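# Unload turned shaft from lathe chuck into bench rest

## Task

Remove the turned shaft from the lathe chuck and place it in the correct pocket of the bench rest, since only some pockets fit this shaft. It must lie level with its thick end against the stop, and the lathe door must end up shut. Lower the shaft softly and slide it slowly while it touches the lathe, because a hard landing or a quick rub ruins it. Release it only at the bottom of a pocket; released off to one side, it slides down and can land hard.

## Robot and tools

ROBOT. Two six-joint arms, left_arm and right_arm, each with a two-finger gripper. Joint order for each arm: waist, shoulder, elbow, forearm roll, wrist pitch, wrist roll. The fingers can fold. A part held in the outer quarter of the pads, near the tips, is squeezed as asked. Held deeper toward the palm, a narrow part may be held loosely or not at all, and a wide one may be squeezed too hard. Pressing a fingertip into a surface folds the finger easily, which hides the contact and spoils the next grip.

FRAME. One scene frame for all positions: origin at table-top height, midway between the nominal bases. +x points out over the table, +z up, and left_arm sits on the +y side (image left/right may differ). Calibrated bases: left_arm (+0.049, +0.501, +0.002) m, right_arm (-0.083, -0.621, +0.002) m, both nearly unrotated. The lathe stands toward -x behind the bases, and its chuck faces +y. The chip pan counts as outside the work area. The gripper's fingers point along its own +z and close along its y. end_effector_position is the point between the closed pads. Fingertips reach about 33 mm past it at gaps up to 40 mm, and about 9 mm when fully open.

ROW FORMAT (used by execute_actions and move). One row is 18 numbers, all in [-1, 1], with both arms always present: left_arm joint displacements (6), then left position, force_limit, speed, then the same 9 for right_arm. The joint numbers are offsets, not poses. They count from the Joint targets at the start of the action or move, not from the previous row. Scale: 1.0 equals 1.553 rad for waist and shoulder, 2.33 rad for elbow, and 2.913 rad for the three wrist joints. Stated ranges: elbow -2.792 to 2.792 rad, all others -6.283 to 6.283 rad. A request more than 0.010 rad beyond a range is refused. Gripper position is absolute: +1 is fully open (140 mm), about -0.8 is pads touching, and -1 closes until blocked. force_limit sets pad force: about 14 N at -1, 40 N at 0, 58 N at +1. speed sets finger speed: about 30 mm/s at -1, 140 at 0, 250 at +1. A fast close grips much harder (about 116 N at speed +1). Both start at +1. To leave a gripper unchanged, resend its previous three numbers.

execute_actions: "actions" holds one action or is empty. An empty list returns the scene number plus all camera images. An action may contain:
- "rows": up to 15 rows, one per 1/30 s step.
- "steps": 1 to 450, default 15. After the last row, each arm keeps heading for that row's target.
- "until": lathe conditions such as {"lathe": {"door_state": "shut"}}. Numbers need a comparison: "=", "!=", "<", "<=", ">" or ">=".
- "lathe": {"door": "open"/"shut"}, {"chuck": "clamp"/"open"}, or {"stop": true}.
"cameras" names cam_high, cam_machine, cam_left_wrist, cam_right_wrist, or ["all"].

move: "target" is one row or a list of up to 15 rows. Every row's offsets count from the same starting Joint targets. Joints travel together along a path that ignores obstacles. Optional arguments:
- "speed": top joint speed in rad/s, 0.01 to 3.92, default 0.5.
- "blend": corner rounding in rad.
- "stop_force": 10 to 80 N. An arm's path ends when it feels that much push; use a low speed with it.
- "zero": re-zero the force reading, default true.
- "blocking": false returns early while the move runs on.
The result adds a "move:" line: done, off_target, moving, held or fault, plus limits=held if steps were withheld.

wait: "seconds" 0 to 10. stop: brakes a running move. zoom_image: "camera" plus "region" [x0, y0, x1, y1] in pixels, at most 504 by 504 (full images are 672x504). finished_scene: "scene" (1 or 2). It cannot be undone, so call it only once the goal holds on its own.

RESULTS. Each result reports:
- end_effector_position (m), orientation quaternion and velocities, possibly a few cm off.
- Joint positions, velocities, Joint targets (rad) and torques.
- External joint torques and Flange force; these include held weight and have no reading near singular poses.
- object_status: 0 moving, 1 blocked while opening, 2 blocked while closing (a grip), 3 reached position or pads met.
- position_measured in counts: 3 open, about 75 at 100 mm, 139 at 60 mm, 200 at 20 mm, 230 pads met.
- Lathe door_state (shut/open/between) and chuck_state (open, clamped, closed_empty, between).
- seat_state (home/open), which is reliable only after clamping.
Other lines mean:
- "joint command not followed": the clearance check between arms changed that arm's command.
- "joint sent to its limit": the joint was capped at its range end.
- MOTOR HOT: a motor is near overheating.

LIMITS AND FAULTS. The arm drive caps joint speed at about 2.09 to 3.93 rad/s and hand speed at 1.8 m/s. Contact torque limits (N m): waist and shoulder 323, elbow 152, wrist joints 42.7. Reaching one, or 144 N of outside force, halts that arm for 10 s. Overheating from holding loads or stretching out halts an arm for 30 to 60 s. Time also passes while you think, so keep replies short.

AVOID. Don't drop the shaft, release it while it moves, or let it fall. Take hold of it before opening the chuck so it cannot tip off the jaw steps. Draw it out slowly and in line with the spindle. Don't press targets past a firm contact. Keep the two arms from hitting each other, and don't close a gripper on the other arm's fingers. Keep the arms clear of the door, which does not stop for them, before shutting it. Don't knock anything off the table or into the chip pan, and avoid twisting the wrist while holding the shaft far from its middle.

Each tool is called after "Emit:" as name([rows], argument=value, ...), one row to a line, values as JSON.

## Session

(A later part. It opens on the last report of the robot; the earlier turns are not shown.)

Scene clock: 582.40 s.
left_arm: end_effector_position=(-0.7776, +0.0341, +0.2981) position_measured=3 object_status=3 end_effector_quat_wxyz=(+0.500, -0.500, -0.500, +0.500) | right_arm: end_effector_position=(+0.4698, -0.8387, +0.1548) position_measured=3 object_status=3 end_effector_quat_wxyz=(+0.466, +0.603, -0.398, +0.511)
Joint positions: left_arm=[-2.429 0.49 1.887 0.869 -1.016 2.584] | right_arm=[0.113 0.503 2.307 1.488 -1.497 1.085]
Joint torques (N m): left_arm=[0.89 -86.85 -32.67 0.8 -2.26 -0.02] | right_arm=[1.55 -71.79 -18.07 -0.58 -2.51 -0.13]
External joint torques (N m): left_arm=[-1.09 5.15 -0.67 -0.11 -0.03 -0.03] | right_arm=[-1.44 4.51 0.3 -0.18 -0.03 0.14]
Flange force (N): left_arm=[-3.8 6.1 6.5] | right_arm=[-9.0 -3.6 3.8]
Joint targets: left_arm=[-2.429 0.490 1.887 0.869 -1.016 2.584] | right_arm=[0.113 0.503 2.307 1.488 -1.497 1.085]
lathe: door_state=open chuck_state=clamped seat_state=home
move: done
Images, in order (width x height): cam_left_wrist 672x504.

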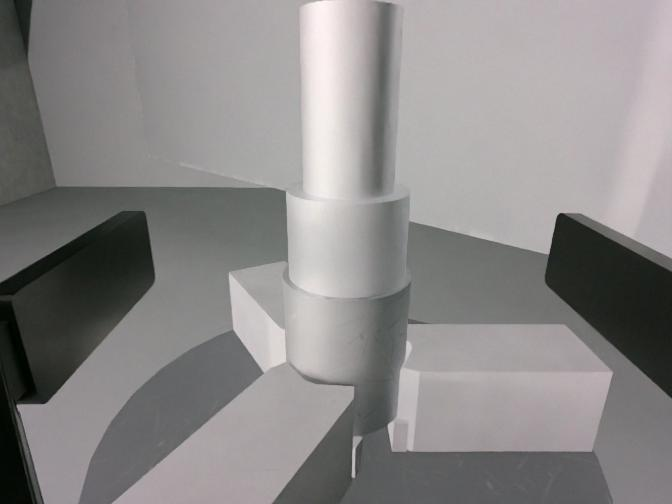

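Emit:
execute_actions([
  {"rows":[[0,0,0,0,0,0,-1,0.5,-1,0,0,0,0,0,0,1,1,1]],"steps":135},
], cameras=["cam_left_wrist"])

Emit:
zoom_image(camera="cam_left_wrist", region=[200, 100, 500, 400])

Scene clock: 601.90 s.
left_arm: end_effector_position=(-0.7776, +0.0341, +0.2981) position_measured=164 object_status=2 end_effector_quat_wxyz=(+0.500, -0.500, -0.500, +0.500) | right_arm: end_effector_position=(+0.4698, -0.8387, +0.1548) position_measured=3 object_status=3 end_effector_quat_wxyz=(+0.466, +0.603, -0.398, +0.511)
Joint positions: left_arm=[-2.429 0.49 1.887 0.869 -1.016 2.584] | right_arm=[0.113 0.503 2.307 1.488 -1.497 1.085]
Joint torques (N m): left_arm=[-15.26 -50.16 -22.11 6 8.08 0.1] | right_arm=[1.38 -71.54 -18.1 -0.55 -2.48 -0.14]
External joint torques (N m): left_arm=[15.11 -32.13 -11.39 -5.33 -10.43 -0.14] | right_arm=[-1.16 4.16 0.39 -0.21 -0.06 0.14]
Flange force (N): left_arm=[-1.8 -29.1 -31.0] | right_arm=[-8.4 -3.1 3.2]
Joint targets: left_arm=[-2.429 0.490 1.887 0.869 -1.016 2.584] | right_arm=[0.113 0.503 2.307 1.488 -1.497 1.085]
lathe: door_state=open chuck_state=clamped seat_state=home
Images, in order (width x height): cam_left_wrist 672x504.

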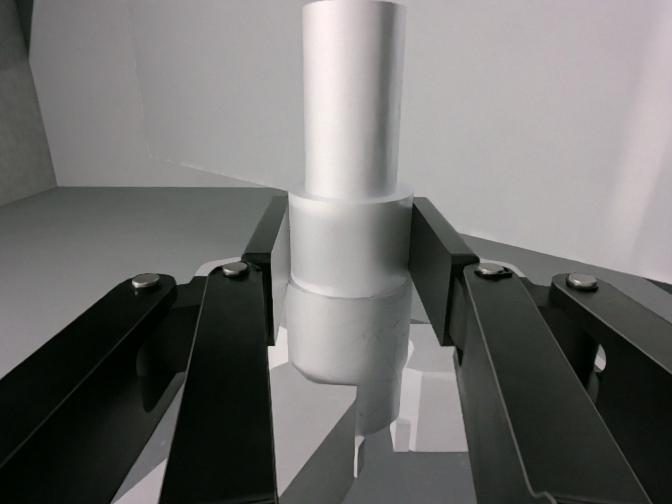

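Scaled by 1.680.

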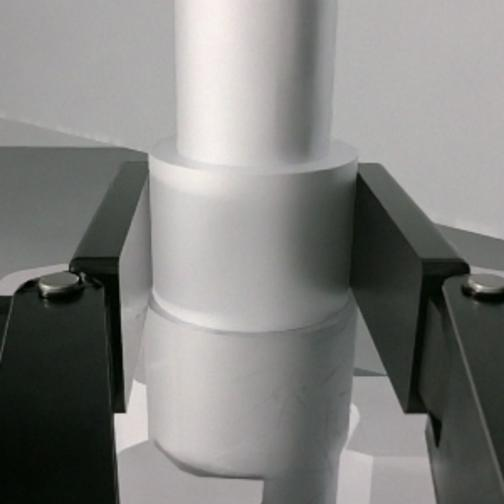

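Emit:
execute_actions([
  {"rows":[[0.0005,-0.0011,0.0004,0,0,0,-1,0.5,-1,0,0,0,0,0,0,1,1,1]],"steps":20},
])

Scene clock: 619.50 s.
left_arm: end_effector_position=(-0.7768, +0.0339, +0.2990) position_measured=164 object_status=2 end_effector_quat_wxyz=(+0.500, -0.500, -0.500, +0.500) | right_arm: end_effector_position=(+0.4698, -0.8387, +0.1548) position_measured=3 object_status=3 end_effector_quat_wxyz=(+0.466, +0.603, -0.398, +0.511)
Joint positions: left_arm=[-2.429 0.488 1.888 0.869 -1.016 2.584] | right_arm=[0.113 0.503 2.307 1.488 -1.497 1.085]
Joint torques (N m): left_arm=[25.42 -93.25 -16.59 1.4 -2.72 0.21] | right_arm=[1.43 -71.65 -18.12 -0.57 -2.49 -0.15]
External joint torques (N m): left_arm=[-25.65 11.32 -16.88 -0.73 0.37 -0.25] | right_arm=[-1.35 4.56 0.42 -0.18 -0.04 0.16]
Flange force (N): left_arm=[-3.5 6.2 60.4] | right_arm=[-9.2 -3.4 3.6]
Joint targets: left_arm=[-2.429 0.488 1.888 0.869 -1.016 2.584] | right_arm=[0.113 0.503 2.307 1.488 -1.497 1.085]
lathe: door_state=open chuck_state=clamped seat_state=home

Emit:
execute_actions([
  {"rows":[[-0.0003,0.00026,-0.0003,0,0,0,-1,0.5,-1,0,0,0,0,0,0,1,1,1]],"steps":20},
])

Scene clock: 625.07 s.
left_arm: end_effector_position=(-0.7773, +0.0341, +0.2991) position_measured=164 object_status=2 end_effector_quat_wxyz=(+0.500, -0.500, -0.500, +0.500) | right_arm: end_effector_position=(+0.4698, -0.8387, +0.1548) position_measured=3 object_status=3 end_effector_quat_wxyz=(+0.466, +0.603, -0.398, +0.511)
Joint positions: left_arm=[-2.429 0.489 1.887 0.869 -1.016 2.584] | right_arm=[0.113 0.503 2.307 1.488 -1.497 1.085]
Joint torques (N m): left_arm=[0.24 -85.82 -38.74 -0.85 -1.51 0.24] | right_arm=[1.23 -71.53 -18.08 -0.55 -2.48 -0.15]
External joint torques (N m): left_arm=[-0.44 3.69 5.19 1.51 -0.85 -0.29] | right_arm=[-0.99 4.29 0.32 -0.22 -0.05 0.15]
Flange force (N): left_arm=[2.2 6.1 -5.9] | right_arm=[-8.7 -3.4 2.9]
Joint targets: left_arm=[-2.429 0.489 1.887 0.869 -1.016 2.584] | right_arm=[0.113 0.503 2.307 1.488 -1.497 1.085]
lathe: door_state=open chuck_state=clamped seat_state=home

Emit:
execute_actions([
  {"lathe":{"chuck":"open"},"steps":120,"until":{"lathe":{"chuck_state":"open"}}},
], cameras=["cam_left_wrist"])

Scene clock: 629.77 s.
left_arm: end_effector_position=(-0.7773, +0.0341, +0.2991) position_measured=164 object_status=2 end_effector_quat_wxyz=(+0.500, -0.500, -0.500, +0.500) | right_arm: end_effector_position=(+0.4698, -0.8387, +0.1548) position_measured=3 object_status=3 end_effector_quat_wxyz=(+0.466, +0.603, -0.398, +0.511)
Joint positions: left_arm=[-2.429 0.489 1.887 0.869 -1.015 2.584] | right_arm=[0.113 0.503 2.307 1.488 -1.497 1.085]
Joint torques (N m): left_arm=[3.2 -92.23 -36.98 -0.71 -3.49 0.1] | right_arm=[1.42 -71.84 -18.07 -0.55 -2.5 -0.13]
External joint torques (N m): left_arm=[-3.44 10.27 3.49 1.38 1.15 -0.15] | right_arm=[-1.22 4.7 0.37 -0.21 -0.03 0.14]
Flange force (N): left_arm=[-1.4 11.6 7.0] | right_arm=[-9.4 -3.7 3.4]
Joint targets: left_arm=[-2.429 0.489 1.887 0.869 -1.016 2.584] | right_arm=[0.113 0.503 2.307 1.488 -1.497 1.085]
Tool commands: left_gripper/position=-1.0 left_gripper/force_limit=+0.5 left_gripper/speed=-1.0 right_gripper/position=+1.0 right_gripper/force_limit=+1.0 right_gripper/speed=+1.0
lathe: door_state=open chuck_state=open seat_state=home
Images, in order (width x height): cam_left_wrist 672x504.

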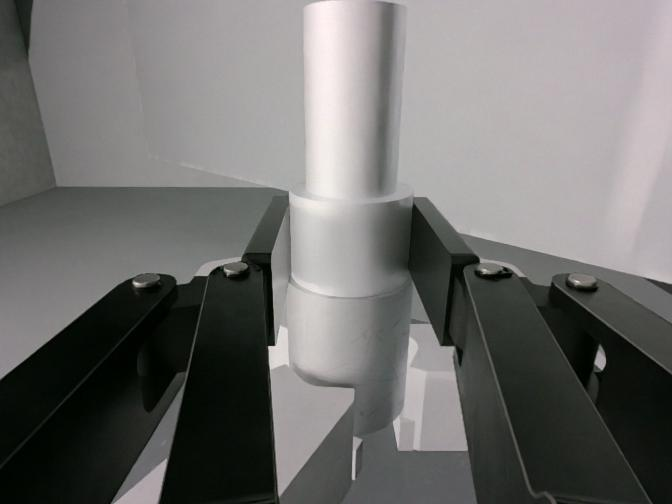

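Emit:
move([
  [-0.02228,-0.01549,0.01778,-0.01482,0.00215,0.01180,-1,0.5,-1,0,0,0,0,0,0,1,1,1],
  [-0.04594,-0.03012,0.03465,-0.03040,0.00444,0.02358,-1,0.5,-1,0,0,0,0,0,0,1,1,1],
], speed=[0.015,0.02], blend=[0.005,0], cameras=["cam_left_wrist","cam_machine"])

Scene clock: 672.10 s.
left_arm: end_effector_position=(-0.7773, +0.0940, +0.2991) position_measured=164 object_status=2 end_effector_quat_wxyz=(+0.500, -0.500, -0.500, +0.500) | right_arm: end_effector_position=(+0.4698, -0.8387, +0.1548) position_measured=3 object_status=3 end_effector_quat_wxyz=(+0.466, +0.603, -0.398, +0.511)
Joint positions: left_arm=[-2.5 0.442 1.967 0.781 -1.003 2.652] | right_arm=[0.113 0.503 2.307 1.488 -1.497 1.085]
Joint torques (N m): left_arm=[-0.35 -86.41 -35.76 -0.05 -4.14 0.41] | right_arm=[1.31 -71.62 -18.04 -0.54 -2.5 -0.14]
External joint torques (N m): left_arm=[0.32 9.82 3.24 0.97 1.7 -0.46] | right_arm=[-1.13 4.32 0.39 -0.21 -0.05 0.15]
Flange force (N): left_arm=[-5.3 10.7 4.4] | right_arm=[-8.7 -3.3 3.2]
Joint targets: left_arm=[-2.500 0.442 1.968 0.781 -1.003 2.653] | right_arm=[0.113 0.503 2.307 1.488 -1.497 1.085]
lathe: door_state=open chuck_state=open seat_state=open
move: done
Images, in order (width x height): cam_machine 672x504, cam_left_wrist 672x504.

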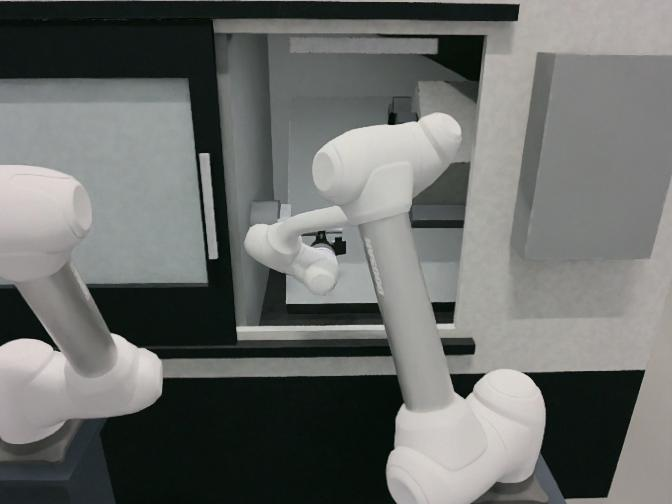

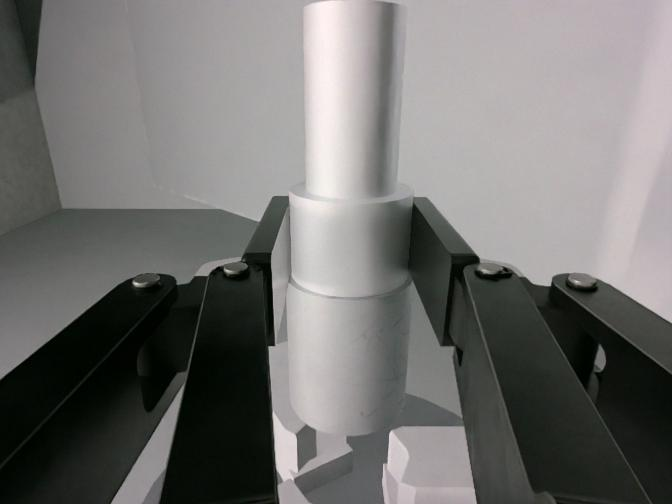

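Emit:
move([
  [0.0406,-0.1011,0.0948,0.0130,-0.0257,0.0069,-1,0.5,-1,0,0,0,0,0,0,1,1,1],
  [0.2234,-0.2447,0.2227,0.0978,-0.0865,-0.0079,-1,0.5,-1,0,0,0,0,0,0,1,1,1],
  [0.8043,-0.3818,0.2026,0.3433,-0.2757,-0.1167,-1,0.5,-1,0,0,0,0,0,0,1,1,1],
  [0.9279,-0.3561,0.0940,0.3608,-0.3453,-0.1778,-1,0.5,-1,0,0,0,0,0,0,1,1,1],
], speed=[0.12,0.25,0.5,0.4], blend=[0.03,0.05,0.05,0], cameras=["cam_left_wrist","cam_machine"])

Scene clock: 747.17 s.
left_arm: end_effector_position=(-0.0497, +0.1499, +0.5004) position_measured=164 object_status=2 end_effector_quat_wxyz=(+0.500, -0.500, -0.500, +0.501) | right_arm: end_effector_position=(+0.4698, -0.8387, +0.1548) position_measured=3 object_status=3 end_effector_quat_wxyz=(+0.466, +0.603, -0.398, +0.511)
Joint positions: left_arm=[-1.059 -0.111 2.187 1.832 -2.008 2.135] | right_arm=[0.113 0.503 2.307 1.488 -1.497 1.085]
Joint torques (N m): left_arm=[1.33 -30.95 -38.01 -4.52 -2.59 0.15] | right_arm=[1.62 -71.58 -18.02 -0.54 -2.48 -0.1]
External joint torques (N m): left_arm=[-1.29 4.67 0.75 1.46 1.11 -0.19] | right_arm=[-1.36 4.36 0.26 -0.23 -0.05 0.1]
Flange force (N): left_arm=[-7.6 7.0 -1.0] | right_arm=[-8.7 -3.5 3.7]
Joint targets: left_arm=[-1.059 -0.111 2.187 1.832 -2.008 2.135] | right_arm=[0.113 0.503 2.307 1.488 -1.497 1.085]
lathe: door_state=open chuck_state=open seat_state=open
move: done
Images, in order (width x height): cam_machine 672x504, cam_left_wrist 672x504.

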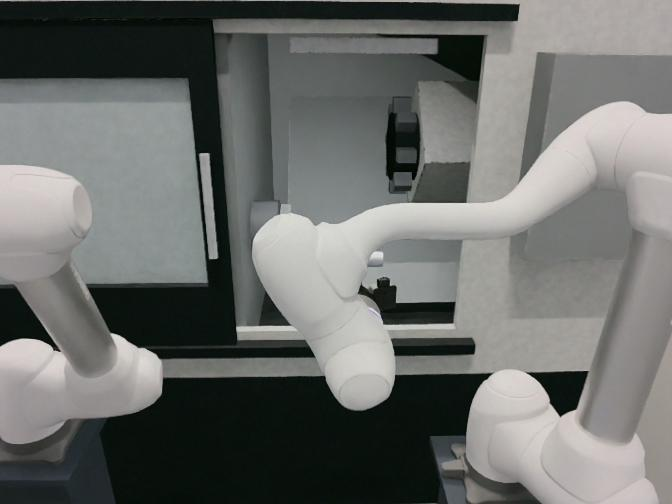

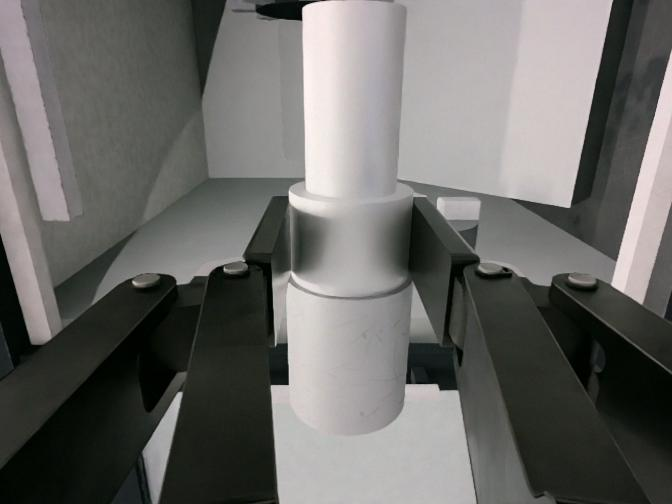

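Emit:
execute_actions([
  {"lathe":{"door":"shut"},"steps":1},
])

Emit:
move(target=[0.2692,0.0405,-0.0938,0.4496,0.2701,0.1622,-1,0.5,-1,0,0,0,0,0,0,1,1,1], speed=0.5, cameras=["cam_left_wrist","cam_high","cam_machine"])

Emit:
zoom_image(camera="cam_left_wrist", region=[300, 100, 600, 400])

Scene clock: 766.40 s.
left_arm: end_effector_position=(-0.0496, +0.1499, +0.5005) position_measured=164 object_status=2 end_effector_quat_wxyz=(+0.500, -0.500, -0.500, +0.501) | right_arm: end_effector_position=(+0.4698, -0.8387, +0.1548) position_measured=3 object_status=3 end_effector_quat_wxyz=(+0.466, +0.603, -0.398, +0.511)
Joint positions: left_arm=[-1.059 -0.111 2.187 1.832 -2.008 2.135] | right_arm=[0.113 0.503 2.307 1.488 -1.497 1.085]
Joint torques (N m): left_arm=[1.09 -30.78 -38.19 -4.55 -2.52 0.03] | right_arm=[1.41 -71.65 -18 -0.56 -2.48 -0.15]
External joint torques (N m): left_arm=[-1.06 5 0.96 1.49 1.05 -0.08] | right_arm=[-1.23 4.48 0.32 -0.2 -0.05 0.16]
Flange force (N): left_arm=[-7.4 7.8 -1.9] | right_arm=[-9.0 -3.5 3.4]
Joint targets: left_arm=[-1.059 -0.111 2.187 1.832 -2.008 2.135] | right_arm=[0.113 0.503 2.307 1.488 -1.497 1.085]
Tool commands: left_gripper/position=-1.0 left_gripper/force_limit=+0.5 left_gripper/speed=-1.0 right_gripper/position=+1.0 right_gripper/force_limit=+1.0 right_gripper/speed=+1.0
lathe: door_state=between chuck_state=open seat_state=open

Scene clock: 769.53 s.
left_arm: end_effector_position=(+0.4650, +0.2303, +0.2500) position_measured=164 object_status=2 end_effector_quat_wxyz=(+0.000, +0.745, +0.667, +0.000) | right_arm: end_effector_position=(+0.4698, -0.8387, +0.1548) position_measured=3 object_status=3 end_effector_quat_wxyz=(+0.466, +0.603, -0.398, +0.511)
Joint positions: left_arm=[-0.641 -0.048 1.968 3.141 -1.222 2.607] | right_arm=[0.113 0.503 2.307 1.488 -1.497 1.085]
Joint torques (N m): left_arm=[0.9 -40.92 -41.23 -3.67 -0.01 0.15] | right_arm=[1.52 -71.74 -17.98 -0.55 -2.49 -0.14]
External joint torques (N m): left_arm=[-0.85 6.16 1.88 -0.34 -0.03 -0.15] | right_arm=[-1.44 4.32 0.13 -0.2 -0.06 0.14]
Flange force (N): left_arm=[-5.0 5.4 6.2] | right_arm=[-8.6 -3.7 3.8]
Joint targets: left_arm=[-0.641 -0.048 1.968 3.141 -1.222 2.607] | right_arm=[0.113 0.503 2.307 1.488 -1.497 1.085]
lathe: door_state=shut chuck_state=open seat_state=open
move: done
Images, in order (width x height): cam_high 672x504, cam_machine 672x504, cam_left_wrist 672x504.

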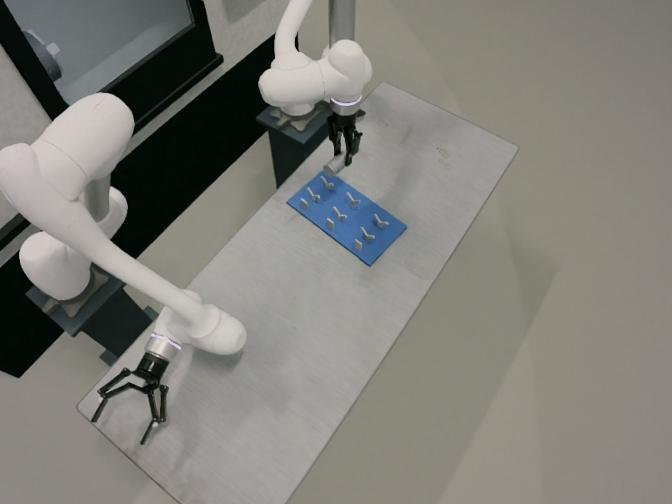

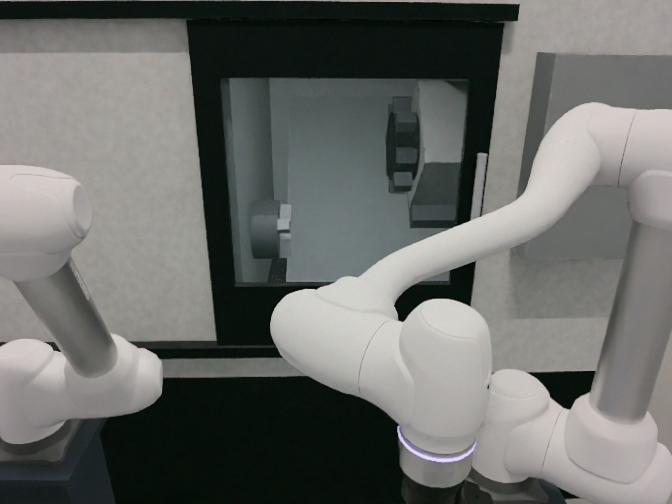

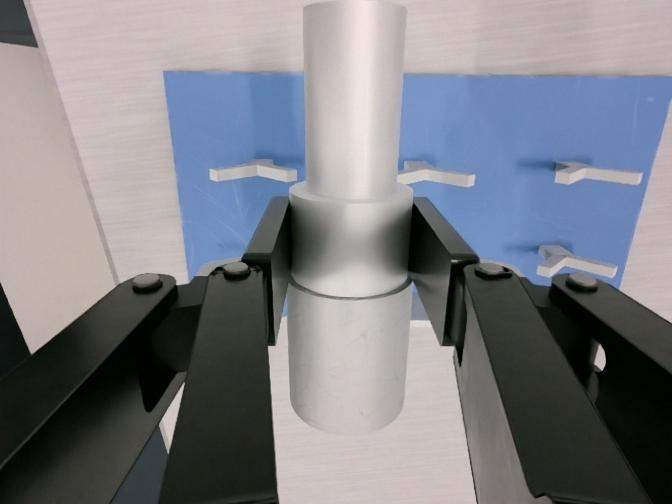

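Scaled by 1.680.

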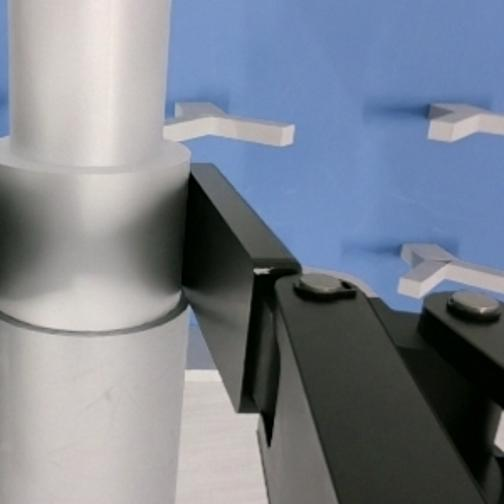

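Emit:
move(target=[-0.0039,0.1295,0.0022,0,0.0709,0.0005,-1,0.5,-1,0,0,0,0,0,0,1,1,1], speed=0.12, cameras=["cam_left_wrist","cam_high"])

Emit:
zoom_image(camera="cam_high", region=[280, 130, 420, 270])

Scene clock: 811.67 s.
left_arm: end_effector_position=(+0.5223, +0.1828, +0.1401) position_measured=164 object_status=2 end_effector_quat_wxyz=(+0.000, +0.748, +0.664, +0.000) | right_arm: end_effector_position=(+0.4698, -0.8387, +0.1548) position_measured=3 object_status=3 end_effector_quat_wxyz=(+0.466, +0.603, -0.398, +0.511)
Joint positions: left_arm=[-0.647 0.153 1.973 3.141 -1.015 2.609] | right_arm=[0.113 0.503 2.307 1.488 -1.497 1.085]
Joint torques (N m): left_arm=[1.14 -60.8 -37.36 -3.53 0.09 0.05] | right_arm=[1.55 -71.87 -18.11 -0.55 -2.49 -0.16]
External joint torques (N m): left_arm=[-0.99 9.22 1.84 -0.09 -0.13 -0.05] | right_arm=[-1.41 4.58 0.34 -0.21 -0.04 0.17]
Flange force (N): left_arm=[-6.4 8.4 10.1] | right_arm=[-9.2 -3.5 3.8]
Joint targets: left_arm=[-0.647 0.153 1.973 3.141 -1.015 2.609] | right_arm=[0.113 0.503 2.307 1.488 -1.497 1.085]
lathe: door_state=shut chuck_state=open seat_state=open
move: done
Images, in order (width x height): cam_high 672x504, cam_left_wrist 672x504.

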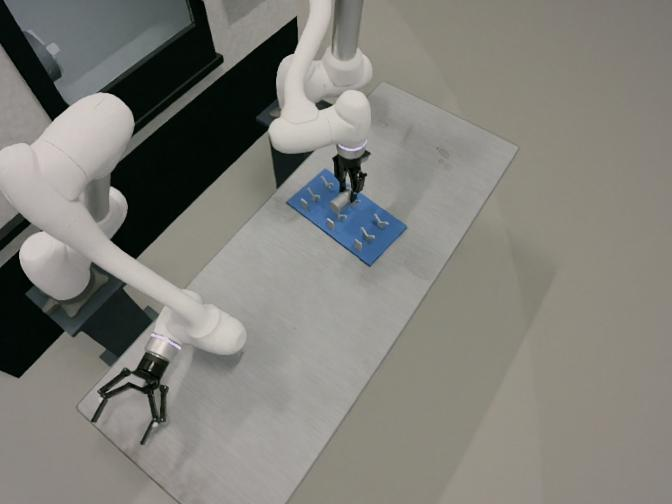

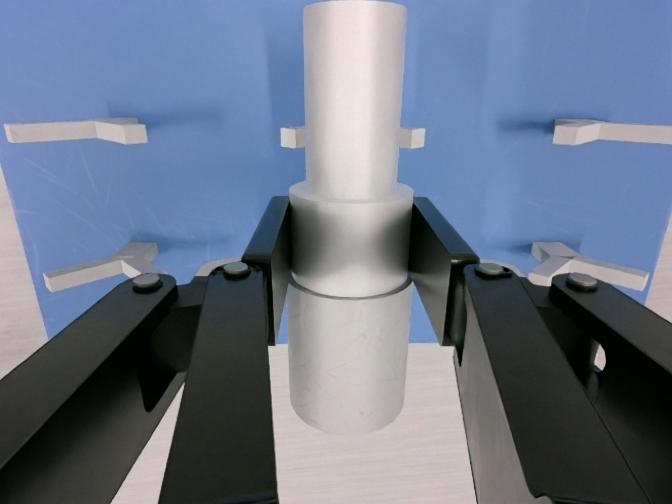

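Scaled by 3.600.

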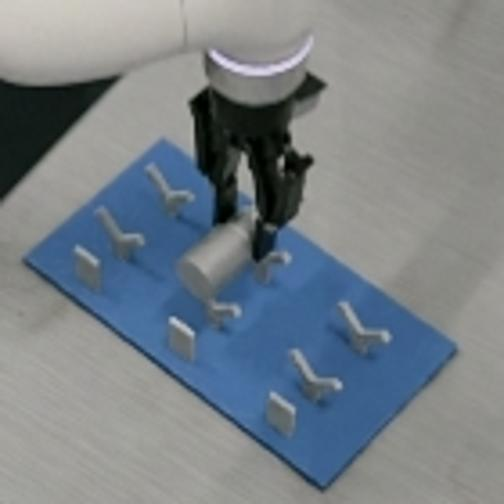

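Emit:
move(target=[0.0014,0.0258,0.0141,0,0.0250,0.0007,-1,0.5,-1,0,0,0,0,0,0,1,1,1], speed=0.025, stop_force=12, cameras=["cam_left_wrist","cam_high"])

Emit:
zoom_image(camera="cam_high", region=[310, 170, 390, 250])

Emit:
zoom_image(camera="cam_left_wrist", region=[250, 50, 450, 200])

Scene clock: 844.10 s.
left_arm: end_effector_position=(+0.5244, +0.1828, +0.1019) position_measured=164 object_status=2 end_effector_quat_wxyz=(+0.000, +0.748, +0.664, +0.000) | right_arm: end_effector_position=(+0.4698, -0.8387, +0.1548) position_measured=3 object_status=3 end_effector_quat_wxyz=(+0.466, +0.603, -0.398, +0.511)
Joint positions: left_arm=[-0.645 0.193 2.006 3.141 -0.942 2.611] | right_arm=[0.113 0.503 2.307 1.488 -1.497 1.085]
Joint torques (N m): left_arm=[1.05 -61.4 -35.77 -3.36 0 0.04] | right_arm=[1.5 -71.77 -18.03 -0.57 -2.47 -0.11]
External joint torques (N m): left_arm=[-0.95 7.53 1.94 -0.09 -0.04 -0.04] | right_arm=[-1.43 4.54 0.38 -0.17 -0.06 0.12]
Flange force (N): left_arm=[-4.8 5.7 9.5] | right_arm=[-9.1 -3.5 3.7]
Joint targets: left_arm=[-0.645 0.193 2.006 3.141 -0.942 2.611] | right_arm=[0.113 0.503 2.307 1.488 -1.497 1.085]
lathe: door_state=shut chuck_state=open seat_state=open
move: done
Images, in order (width x height): cam_high 672x504, cam_left_wrist 672x504.

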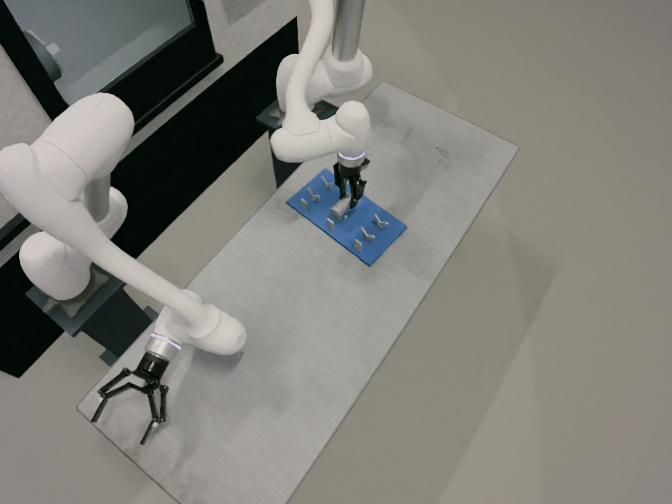

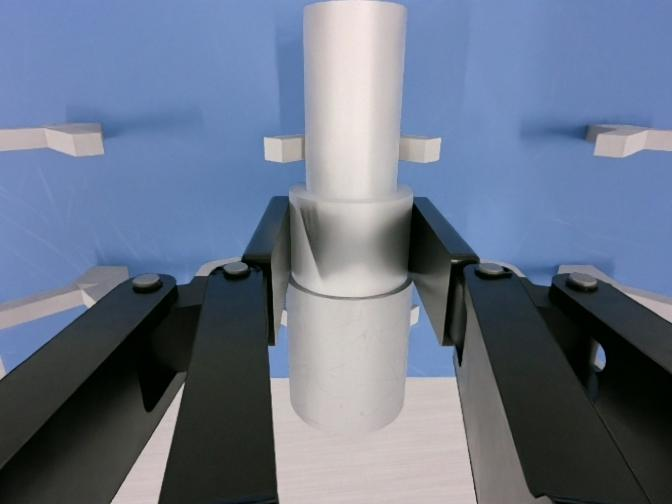

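Scaled by 6.300.

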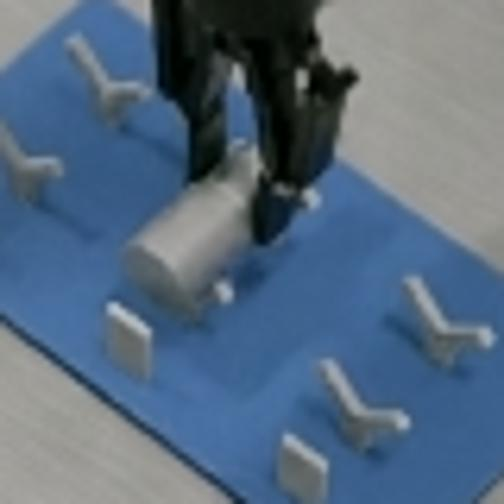

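Scaled by 2.520.

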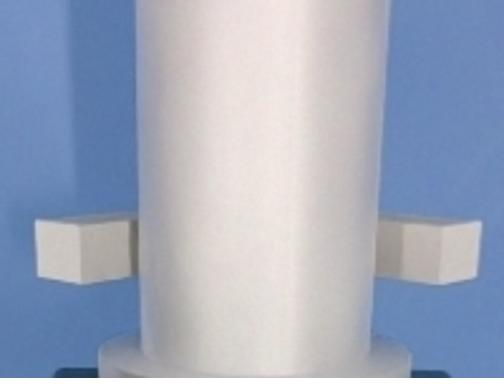

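Emit:
move(target=[0,0.00815,0.0045,0,0.00793,0,-1,0.5,-1,0,0,0,0,0,0,1,1,1], speed=0.01, stop_force=10, cameras=["cam_left_wrist"])

Scene clock: 854.00 s.
left_arm: end_effector_position=(+0.5245, +0.1827, +0.1009) position_measured=164 object_status=2 end_effector_quat_wxyz=(+0.000, +0.748, +0.664, +0.000) | right_arm: end_effector_position=(+0.4698, -0.8387, +0.1548) position_measured=3 object_status=3 end_effector_quat_wxyz=(+0.466, +0.603, -0.398, +0.511)
Joint positions: left_arm=[-0.645 0.194 2.007 3.141 -0.94 2.611] | right_arm=[0.113 0.503 2.307 1.488 -1.497 1.085]
Joint torques (N m): left_arm=[-0.21 -54.3 -28.55 -4.16 -0.82 0] | right_arm=[1.51 -71.77 -18.09 -0.54 -2.47 -0.11]
External joint torques (N m): left_arm=[0.23 0.41 -5.19 0.72 0.79 0] | right_arm=[-1.36 4.61 0.38 -0.21 -0.06 0.12]
Flange force (N): left_arm=[-4.1 8.9 -2.6] | right_arm=[-9.2 -3.5 3.7]
Joint targets: left_arm=[-0.645 0.194 2.007 3.141 -0.940 2.611] | right_arm=[0.113 0.503 2.307 1.488 -1.497 1.085]
lathe: door_state=shut chuck_state=open seat_state=open
move: contact (left_arm); left_arm: the wrist pitch is farthest, 0.021 rad from its target
Images, in order (width x height): cam_left_wrist 672x504.

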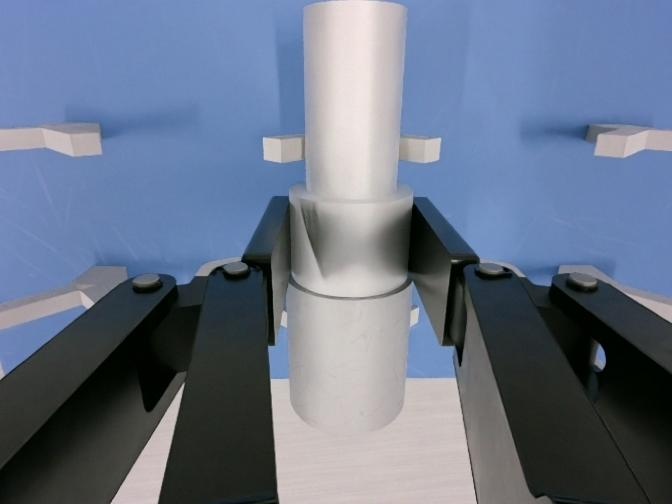

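Emit:
move(target=[0,-0.00103,-0.00056,0,-0.001,0,-1,0.5,-1,0,0,0,0,0,0,1,1,1], speed=0.02)

Emit:
move(target=[-0.02838,0.01303,-0.01125,0,-0.00206,-0.01513,-1,0.5,-1,0,0,0,0,0,0,1,1,1], speed=0.012, stop_force=10, cameras=["cam_left_wrist","cam_high"])

Emit:
zoom_image(camera="cam_high", region=[310, 170, 390, 250])

Scene clock: 878.20 s.
left_arm: end_effector_position=(+0.5244, +0.1828, +0.1024) position_measured=164 object_status=2 end_effector_quat_wxyz=(+0.000, +0.748, +0.664, +0.000) | right_arm: end_effector_position=(+0.4698, -0.8387, +0.1548) position_measured=3 object_status=3 end_effector_quat_wxyz=(+0.466, +0.603, -0.398, +0.511)
Joint positions: left_arm=[-0.645 0.192 2.006 3.141 -0.943 2.611] | right_arm=[0.113 0.503 2.307 1.488 -1.497 1.085]
Joint torques (N m): left_arm=[1.15 -61.36 -35.68 -3.38 -0.09 0] | right_arm=[1.52 -71.45 -18.02 -0.57 -2.5 -0.13]
External joint torques (N m): left_arm=[-1.07 7.63 1.87 -0.06 0.06 0] | right_arm=[-1.38 4.33 0.3 -0.19 -0.03 0.14]
Flange force (N): left_arm=[-5.0 5.8 9.8] | right_arm=[-8.7 -3.4 3.7]
Joint targets: left_arm=[-0.645 0.192 2.006 3.141 -0.943 2.611] | right_arm=[0.113 0.503 2.307 1.488 -1.497 1.085]
lathe: door_state=shut chuck_state=open seat_state=open
move: done

Scene clock: 881.07 s.
left_arm: end_effector_position=(+0.5224, +0.1648, +0.1025) position_measured=164 object_status=2 end_effector_quat_wxyz=(+0.000, +0.748, +0.664, +0.000) | right_arm: end_effector_position=(+0.4698, -0.8387, +0.1548) position_measured=3 object_status=3 end_effector_quat_wxyz=(+0.466, +0.603, -0.398, +0.511)
Joint positions: left_arm=[-0.671 0.205 1.99 3.141 -0.947 2.584] | right_arm=[0.113 0.503 2.307 1.488 -1.497 1.085]
Joint torques (N m): left_arm=[-8.27 -59.64 -37.72 -7.39 2.44 0.28] | right_arm=[1.42 -71.96 -18.05 -0.57 -2.48 -0.16]
External joint torques (N m): left_arm=[8.31 4.45 3.79 3.93 -2.48 -0.28] | right_arm=[-1.14 4.46 0.26 -0.2 -0.06 0.17]
Flange force (N): left_arm=[11.5 7.7 3.2] | right_arm=[-9.0 -3.6 3.2]
Joint targets: left_arm=[-0.671 0.205 1.990 3.141 -0.947 2.584] | right_arm=[0.113 0.503 2.307 1.488 -1.497 1.085]
lathe: door_state=shut chuck_state=open seat_state=open
move: contact (left_arm); left_arm: the waist is farthest, 0.018 rad from its target
Images, in order (width x height): cam_high 672x504, cam_left_wrist 672x504.

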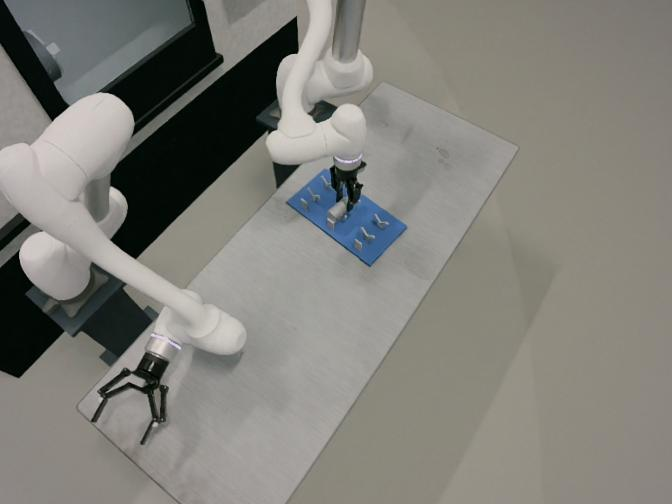

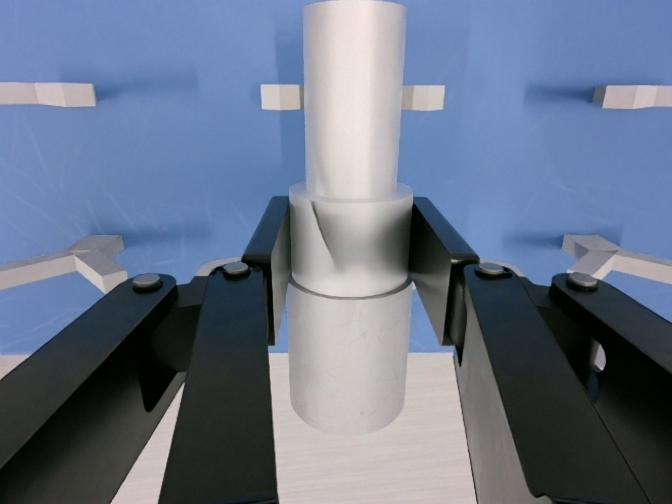

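Scaled by 6.300.

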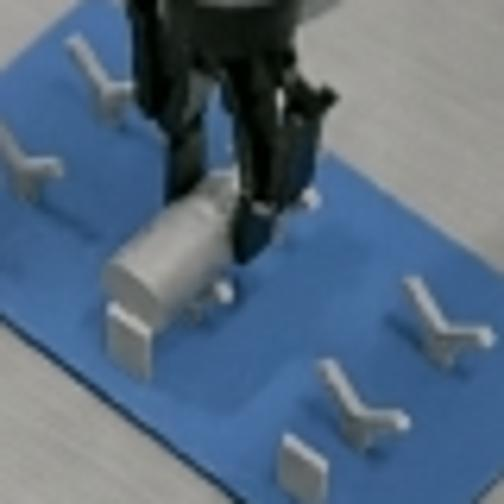

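Emit:
move(target=[0.00066,-0.0003,0.00026,0,0.00005,0.00035,-1,0.5,-1,0,0,0,0,0,0,1,1,1], speed=0.02)

Emit:
move(target=[0,0.00198,0.00114,0,0.00197,0,-1,0.5,-1,0,0,0,0,0,0,1,1,1], speed=0.01, stop_force=10)

Scene clock: 894.87 s.
left_arm: end_effector_position=(+0.5225, +0.1654, +0.1025) position_measured=164 object_status=2 end_effector_quat_wxyz=(+0.000, +0.748, +0.664, +0.000) | right_arm: end_effector_position=(+0.4698, -0.8387, +0.1548) position_measured=3 object_status=3 end_effector_quat_wxyz=(+0.466, +0.603, -0.398, +0.511)
Joint positions: left_arm=[-0.67 0.204 1.99 3.141 -0.947 2.585] | right_arm=[0.113 0.503 2.307 1.488 -1.497 1.085]
Joint torques (N m): left_arm=[1.39 -62.6 -35.77 -3.41 0 0] | right_arm=[1.73 -71.57 -17.96 -0.57 -2.49 -0.13]
External joint torques (N m): left_arm=[-1.37 7.49 1.87 -0.04 -0.04 0] | right_arm=[-1.59 4.47 0.29 -0.18 -0.03 0.13]
Flange force (N): left_arm=[-5.5 5.2 9.3] | right_arm=[-8.9 -3.5 4.1]
Joint targets: left_arm=[-0.670 0.204 1.990 3.141 -0.947 2.585] | right_arm=[0.113 0.503 2.307 1.488 -1.497 1.085]
lathe: door_state=shut chuck_state=open seat_state=open
move: done

Scene clock: 895.87 s.
left_arm: end_effector_position=(+0.5226, +0.1654, +0.1006) position_measured=164 object_status=2 end_effector_quat_wxyz=(+0.000, +0.748, +0.664, +0.000) | right_arm: end_effector_position=(+0.4698, -0.8387, +0.1548) position_measured=3 object_status=3 end_effector_quat_wxyz=(+0.466, +0.603, -0.398, +0.511)
Joint positions: left_arm=[-0.67 0.206 1.992 3.141 -0.943 2.585] | right_arm=[0.113 0.503 2.307 1.488 -1.497 1.085]
Joint torques (N m): left_arm=[-0.23 -50.79 -25.71 -4.13 -0.44 0.03] | right_arm=[1.81 -71.72 -18.06 -0.54 -2.5 -0.11]
External joint torques (N m): left_arm=[0.25 -4.39 -8.09 0.69 0.4 -0.03] | right_arm=[-1.71 4.4 0.28 -0.22 -0.04 0.11]
Flange force (N): left_arm=[-3.7 7.6 -10.9] | right_arm=[-8.7 -3.4 4.4]
Joint targets: left_arm=[-0.670 0.206 1.992 3.141 -0.943 2.585] | right_arm=[0.113 0.503 2.307 1.488 -1.497 1.085]
lathe: door_state=shut chuck_state=open seat_state=open
move: contact (left_arm)

Emit:
move(target=[0,-0.00032,-0.00019,0,-0.00033,0,-1,0.5,-1,0,0,0,0,0,0,1,1,1], speed=0.02)

Emit:
move(target=[-0.00142,0.00065,-0.00056,0,-0.0001,-0.00076,-1,0.5,-1,0,0,0,0,0,0,1,1,1], speed=0.01, stop_force=12)

Scene clock: 921.20 s.
left_arm: end_effector_position=(+0.5226, +0.1654, +0.1011) position_measured=164 object_status=2 end_effector_quat_wxyz=(+0.000, +0.748, +0.664, +0.000) | right_arm: end_effector_position=(+0.4698, -0.8387, +0.1548) position_measured=3 object_status=3 end_effector_quat_wxyz=(+0.466, +0.603, -0.398, +0.511)
Joint positions: left_arm=[-0.67 0.206 1.991 3.141 -0.944 2.585] | right_arm=[0.113 0.503 2.307 1.488 -1.497 1.085]
Joint torques (N m): left_arm=[0.66 -62.08 -34.3 -3.83 -0.5 -0.08] | right_arm=[1.61 -71.55 -18.03 -0.57 -2.47 -0.15]
External joint torques (N m): left_arm=[-0.71 7.07 0.49 0.39 0.47 0.08] | right_arm=[-1.48 4.25 0.29 -0.18 -0.07 0.15]
Flange force (N): left_arm=[-5.2 7.4 8.7] | right_arm=[-8.6 -3.3 3.8]
Joint targets: left_arm=[-0.670 0.206 1.991 3.141 -0.944 2.585] | right_arm=[0.113 0.503 2.307 1.488 -1.497 1.085]
lathe: door_state=shut chuck_state=open seat_state=open
move: done

Scene clock: 922.03 s.
left_arm: end_effector_position=(+0.5225, +0.1647, +0.1012) position_measured=164 object_status=2 end_effector_quat_wxyz=(+0.000, +0.748, +0.664, +0.000) | right_arm: end_effector_position=(+0.4698, -0.8387, +0.1548) position_measured=3 object_status=3 end_effector_quat_wxyz=(+0.466, +0.603, -0.398, +0.511)
Joint positions: left_arm=[-0.671 0.206 1.991 3.141 -0.944 2.583] | right_arm=[0.113 0.503 2.307 1.488 -1.497 1.085]
Joint torques (N m): left_arm=[-8.93 -59.12 -38.43 -7.68 2.94 0.24] | right_arm=[1.54 -71.76 -18.16 -0.56 -2.5 -0.15]
External joint torques (N m): left_arm=[9.02 3.8 4.54 4.23 -2.97 -0.24] | right_arm=[-1.38 4.53 0.44 -0.19 -0.02 0.16]
Flange force (N): left_arm=[13.7 6.5 2.2] | right_arm=[-9.2 -3.3 3.7]
Joint targets: left_arm=[-0.671 0.206 1.991 3.141 -0.944 2.583] | right_arm=[0.113 0.503 2.307 1.488 -1.497 1.085]
lathe: door_state=shut chuck_state=open seat_state=open
move: contact (left_arm)

Emit:
execute_actions([
  {"rows":[[0.00058,0.00052,0.00022,0,0.00045,0.00031,-1,0.5,-1,0,0,0,0,0,0,1,1,1]],"steps":20},
])

Scene clock: 932.73 s.
left_arm: end_effector_position=(+0.5229, +0.1651, +0.1005) position_measured=164 object_status=2 end_effector_quat_wxyz=(+0.000, +0.748, +0.664, +0.000) | right_arm: end_effector_position=(+0.4698, -0.8387, +0.1548) position_measured=3 object_status=3 end_effector_quat_wxyz=(+0.466, +0.603, -0.398, +0.511)
Joint positions: left_arm=[-0.671 0.207 1.991 3.141 -0.943 2.584] | right_arm=[0.113 0.503 2.307 1.488 -1.497 1.085]
Joint torques (N m): left_arm=[2.17 -48.58 -27.24 -2.43 1.39 0.41] | right_arm=[1.52 -71.69 -17.99 -0.54 -2.47 -0.13]
External joint torques (N m): left_arm=[-2.16 -6.82 -6.63 -1.02 -1.43 -0.41] | right_arm=[-1.35 4.23 0.07 -0.22 -0.06 0.13]
Flange force (N): left_arm=[-5.2 0.3 -15.6] | right_arm=[-8.4 -3.7 3.7]
Joint targets: left_arm=[-0.671 0.207 1.991 3.141 -0.943 2.584] | right_arm=[0.113 0.503 2.307 1.488 -1.497 1.085]
lathe: door_state=shut chuck_state=open seat_state=open

Emit:
execute_actions([
  {"rows":[[-0.00006,-0.00024,-0.00003,0,-0.00015,-0.00004,-1,0.5,-1,0,0,0,0,0,0,1,1,1]],"steps":15},
])

Emit:
execute_actions([
  {"rows":[[0,0,0,0,0,0,0.25,0.5,-1,0,0,0,0,0,0,1,1,1]],"steps":60},
], cameras=["cam_left_wrist","cam_high"])

Emit:
zoom_image(camera="cam_high", region=[310, 170, 390, 250])

Scene clock: 943.50 s.
left_arm: end_effector_position=(+0.5228, +0.1651, +0.1007) position_measured=164 object_status=2 end_effector_quat_wxyz=(+0.000, +0.748, +0.664, +0.000) | right_arm: end_effector_position=(+0.4698, -0.8387, +0.1548) position_measured=3 object_status=3 end_effector_quat_wxyz=(+0.466, +0.603, -0.398, +0.511)
Joint positions: left_arm=[-0.671 0.207 1.991 3.141 -0.943 2.584] | right_arm=[0.113 0.503 2.307 1.488 -1.497 1.085]
Joint torques (N m): left_arm=[2.67 -58.56 -30.83 -2.54 -0.95 0.24] | right_arm=[1.49 -71.79 -17.93 -0.58 -2.47 -0.14]
External joint torques (N m): left_arm=[-2.68 3.24 -3.01 -0.91 0.91 -0.24] | right_arm=[-1.31 4.48 0.2 -0.18 -0.07 0.15]
Flange force (N): left_arm=[-9.0 6.0 2.5] | right_arm=[-9.0 -3.7 3.5]
Joint targets: left_arm=[-0.671 0.207 1.991 3.141 -0.943 2.584] | right_arm=[0.113 0.503 2.307 1.488 -1.497 1.085]
lathe: door_state=shut chuck_state=open seat_state=open

Scene clock: 945.70 s.
left_arm: end_effector_position=(+0.5228, +0.1651, +0.1007) position_measured=98 object_status=3 end_effector_quat_wxyz=(+0.000, +0.748, +0.664, +0.000) | right_arm: end_effector_position=(+0.4698, -0.8387, +0.1548) position_measured=3 object_status=3 end_effector_quat_wxyz=(+0.466, +0.603, -0.398, +0.511)
Joint positions: left_arm=[-0.671 0.207 1.991 3.141 -0.943 2.584] | right_arm=[0.113 0.503 2.307 1.488 -1.497 1.085]
Joint torques (N m): left_arm=[1.22 -59.34 -33.13 -3.32 -0.03 0.04] | right_arm=[1.7 -71.7 -18.1 -0.54 -2.46 -0.13]
External joint torques (N m): left_arm=[-1.14 4.15 -0.71 -0.13 0 -0.04] | right_arm=[-1.52 4.41 0.31 -0.22 -0.08 0.14]
Flange force (N): left_arm=[-5.2 5.3 3.7] | right_arm=[-8.8 -3.4 4.0]
Joint targets: left_arm=[-0.671 0.207 1.991 3.141 -0.943 2.584] | right_arm=[0.113 0.503 2.307 1.488 -1.497 1.085]
lathe: door_state=shut chuck_state=open seat_state=open
Images, in order (width x height): cam_high 672x504, cam_left_wrist 672x504.

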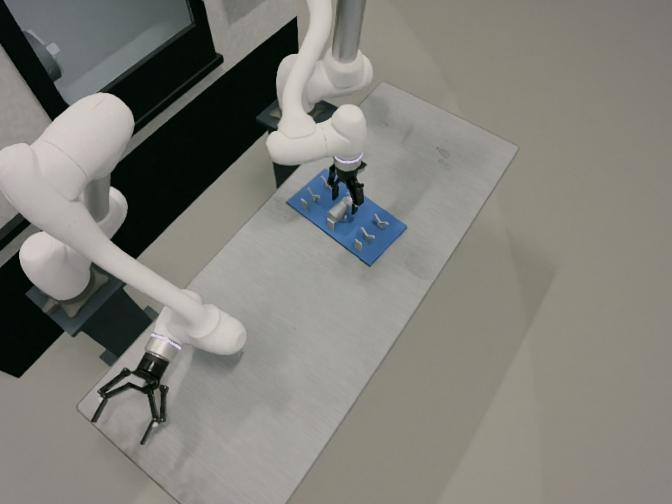

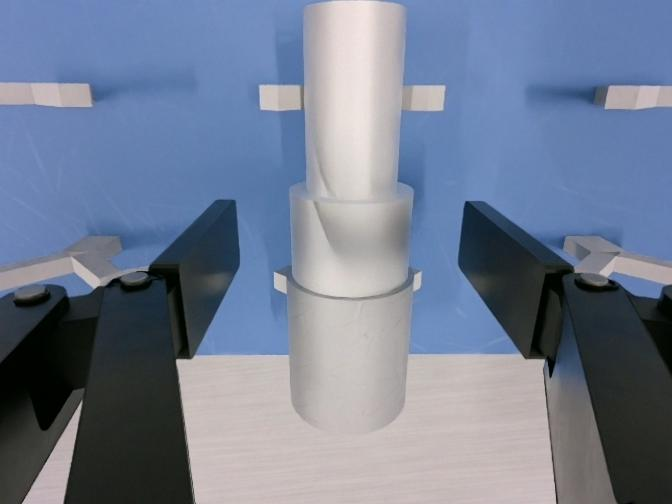

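Scaled by 6.300.

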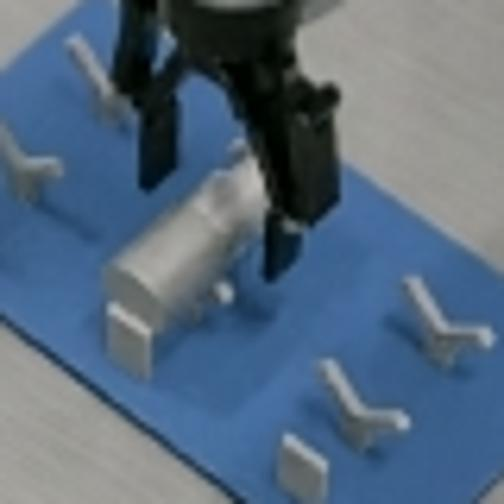

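Emit:
move([
  [0,-0.0254,-0.0159,0,-0.0262,0,0.25,0.5,-1,0,0,0,0,0,0,1,1,1],
  [0,-0.0775,-0.0695,0,-0.0969,0,0.25,0.5,-1,0,0,0,0,0,0,1,1,1],
], speed=[0.06,0.2], blend=[0.01,0], cameras=["cam_left_wrist","cam_high"])

Emit:
zoom_image(camera="cam_left_wrist", region=[250, 100, 450, 400])

Emit:
zoom_image(camera="cam_high", region=[310, 170, 390, 250])

Scene clock: 963.83 s.
left_arm: end_effector_position=(+0.5225, +0.1653, +0.2507) position_measured=98 object_status=3 end_effector_quat_wxyz=(+0.000, +0.748, +0.664, +0.000) | right_arm: end_effector_position=(+0.4698, -0.8387, +0.1548) position_measured=3 object_status=3 end_effector_quat_wxyz=(+0.466, +0.603, -0.398, +0.511)
Joint positions: left_arm=[-0.671 0.086 1.829 3.141 -1.225 2.584] | right_arm=[0.113 0.503 2.307 1.488 -1.497 1.085]
Joint torques (N m): left_arm=[1.06 -52.43 -38.57 -3.88 0.06 0.01] | right_arm=[1.73 -71.71 -18.05 -0.57 -2.51 -0.16]
External joint torques (N m): left_arm=[-1.04 4.33 -0.71 -0.12 -0.09 -0.01] | right_arm=[-1.58 4.43 0.26 -0.19 -0.03 0.16]
Flange force (N): left_arm=[-5.4 6.1 1.4] | right_arm=[-8.9 -3.5 4.1]
Joint targets: left_arm=[-0.671 0.086 1.829 3.141 -1.226 2.584] | right_arm=[0.113 0.503 2.307 1.488 -1.497 1.085]
lathe: door_state=shut chuck_state=open seat_state=open
move: done
Images, in order (width x height): cam_high 672x504, cam_left_wrist 672x504.

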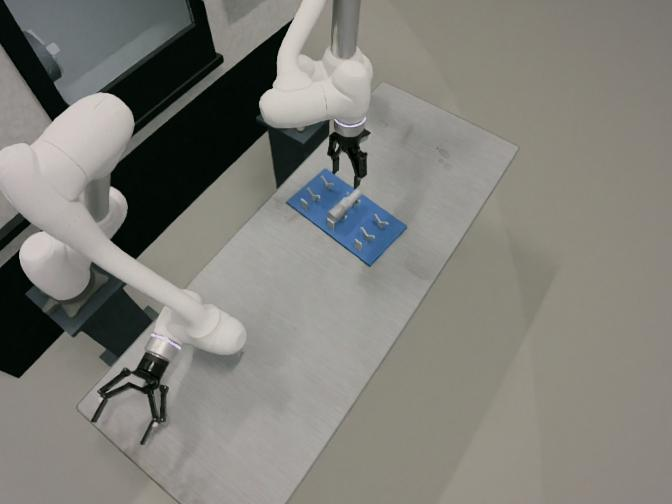

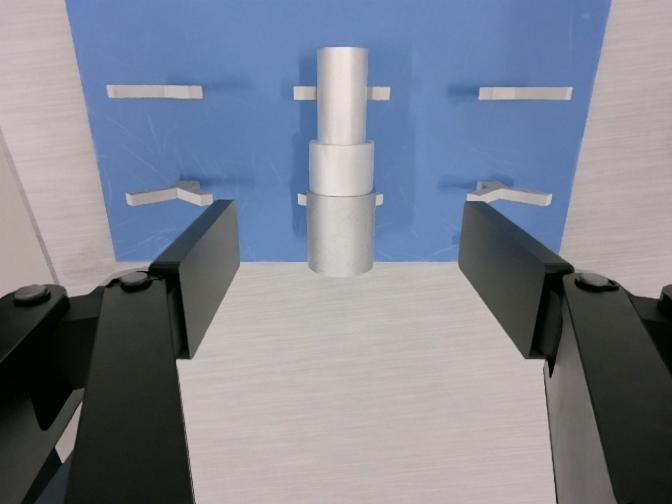

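Scaled by 1.680.

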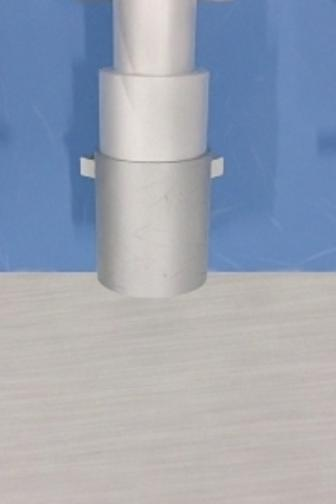

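Scaled by 6.300.

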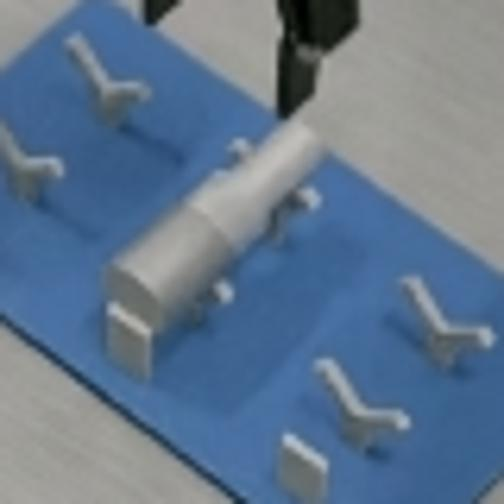

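Emit:
finished_scene(scene=1)

The scene is finished: the task was done.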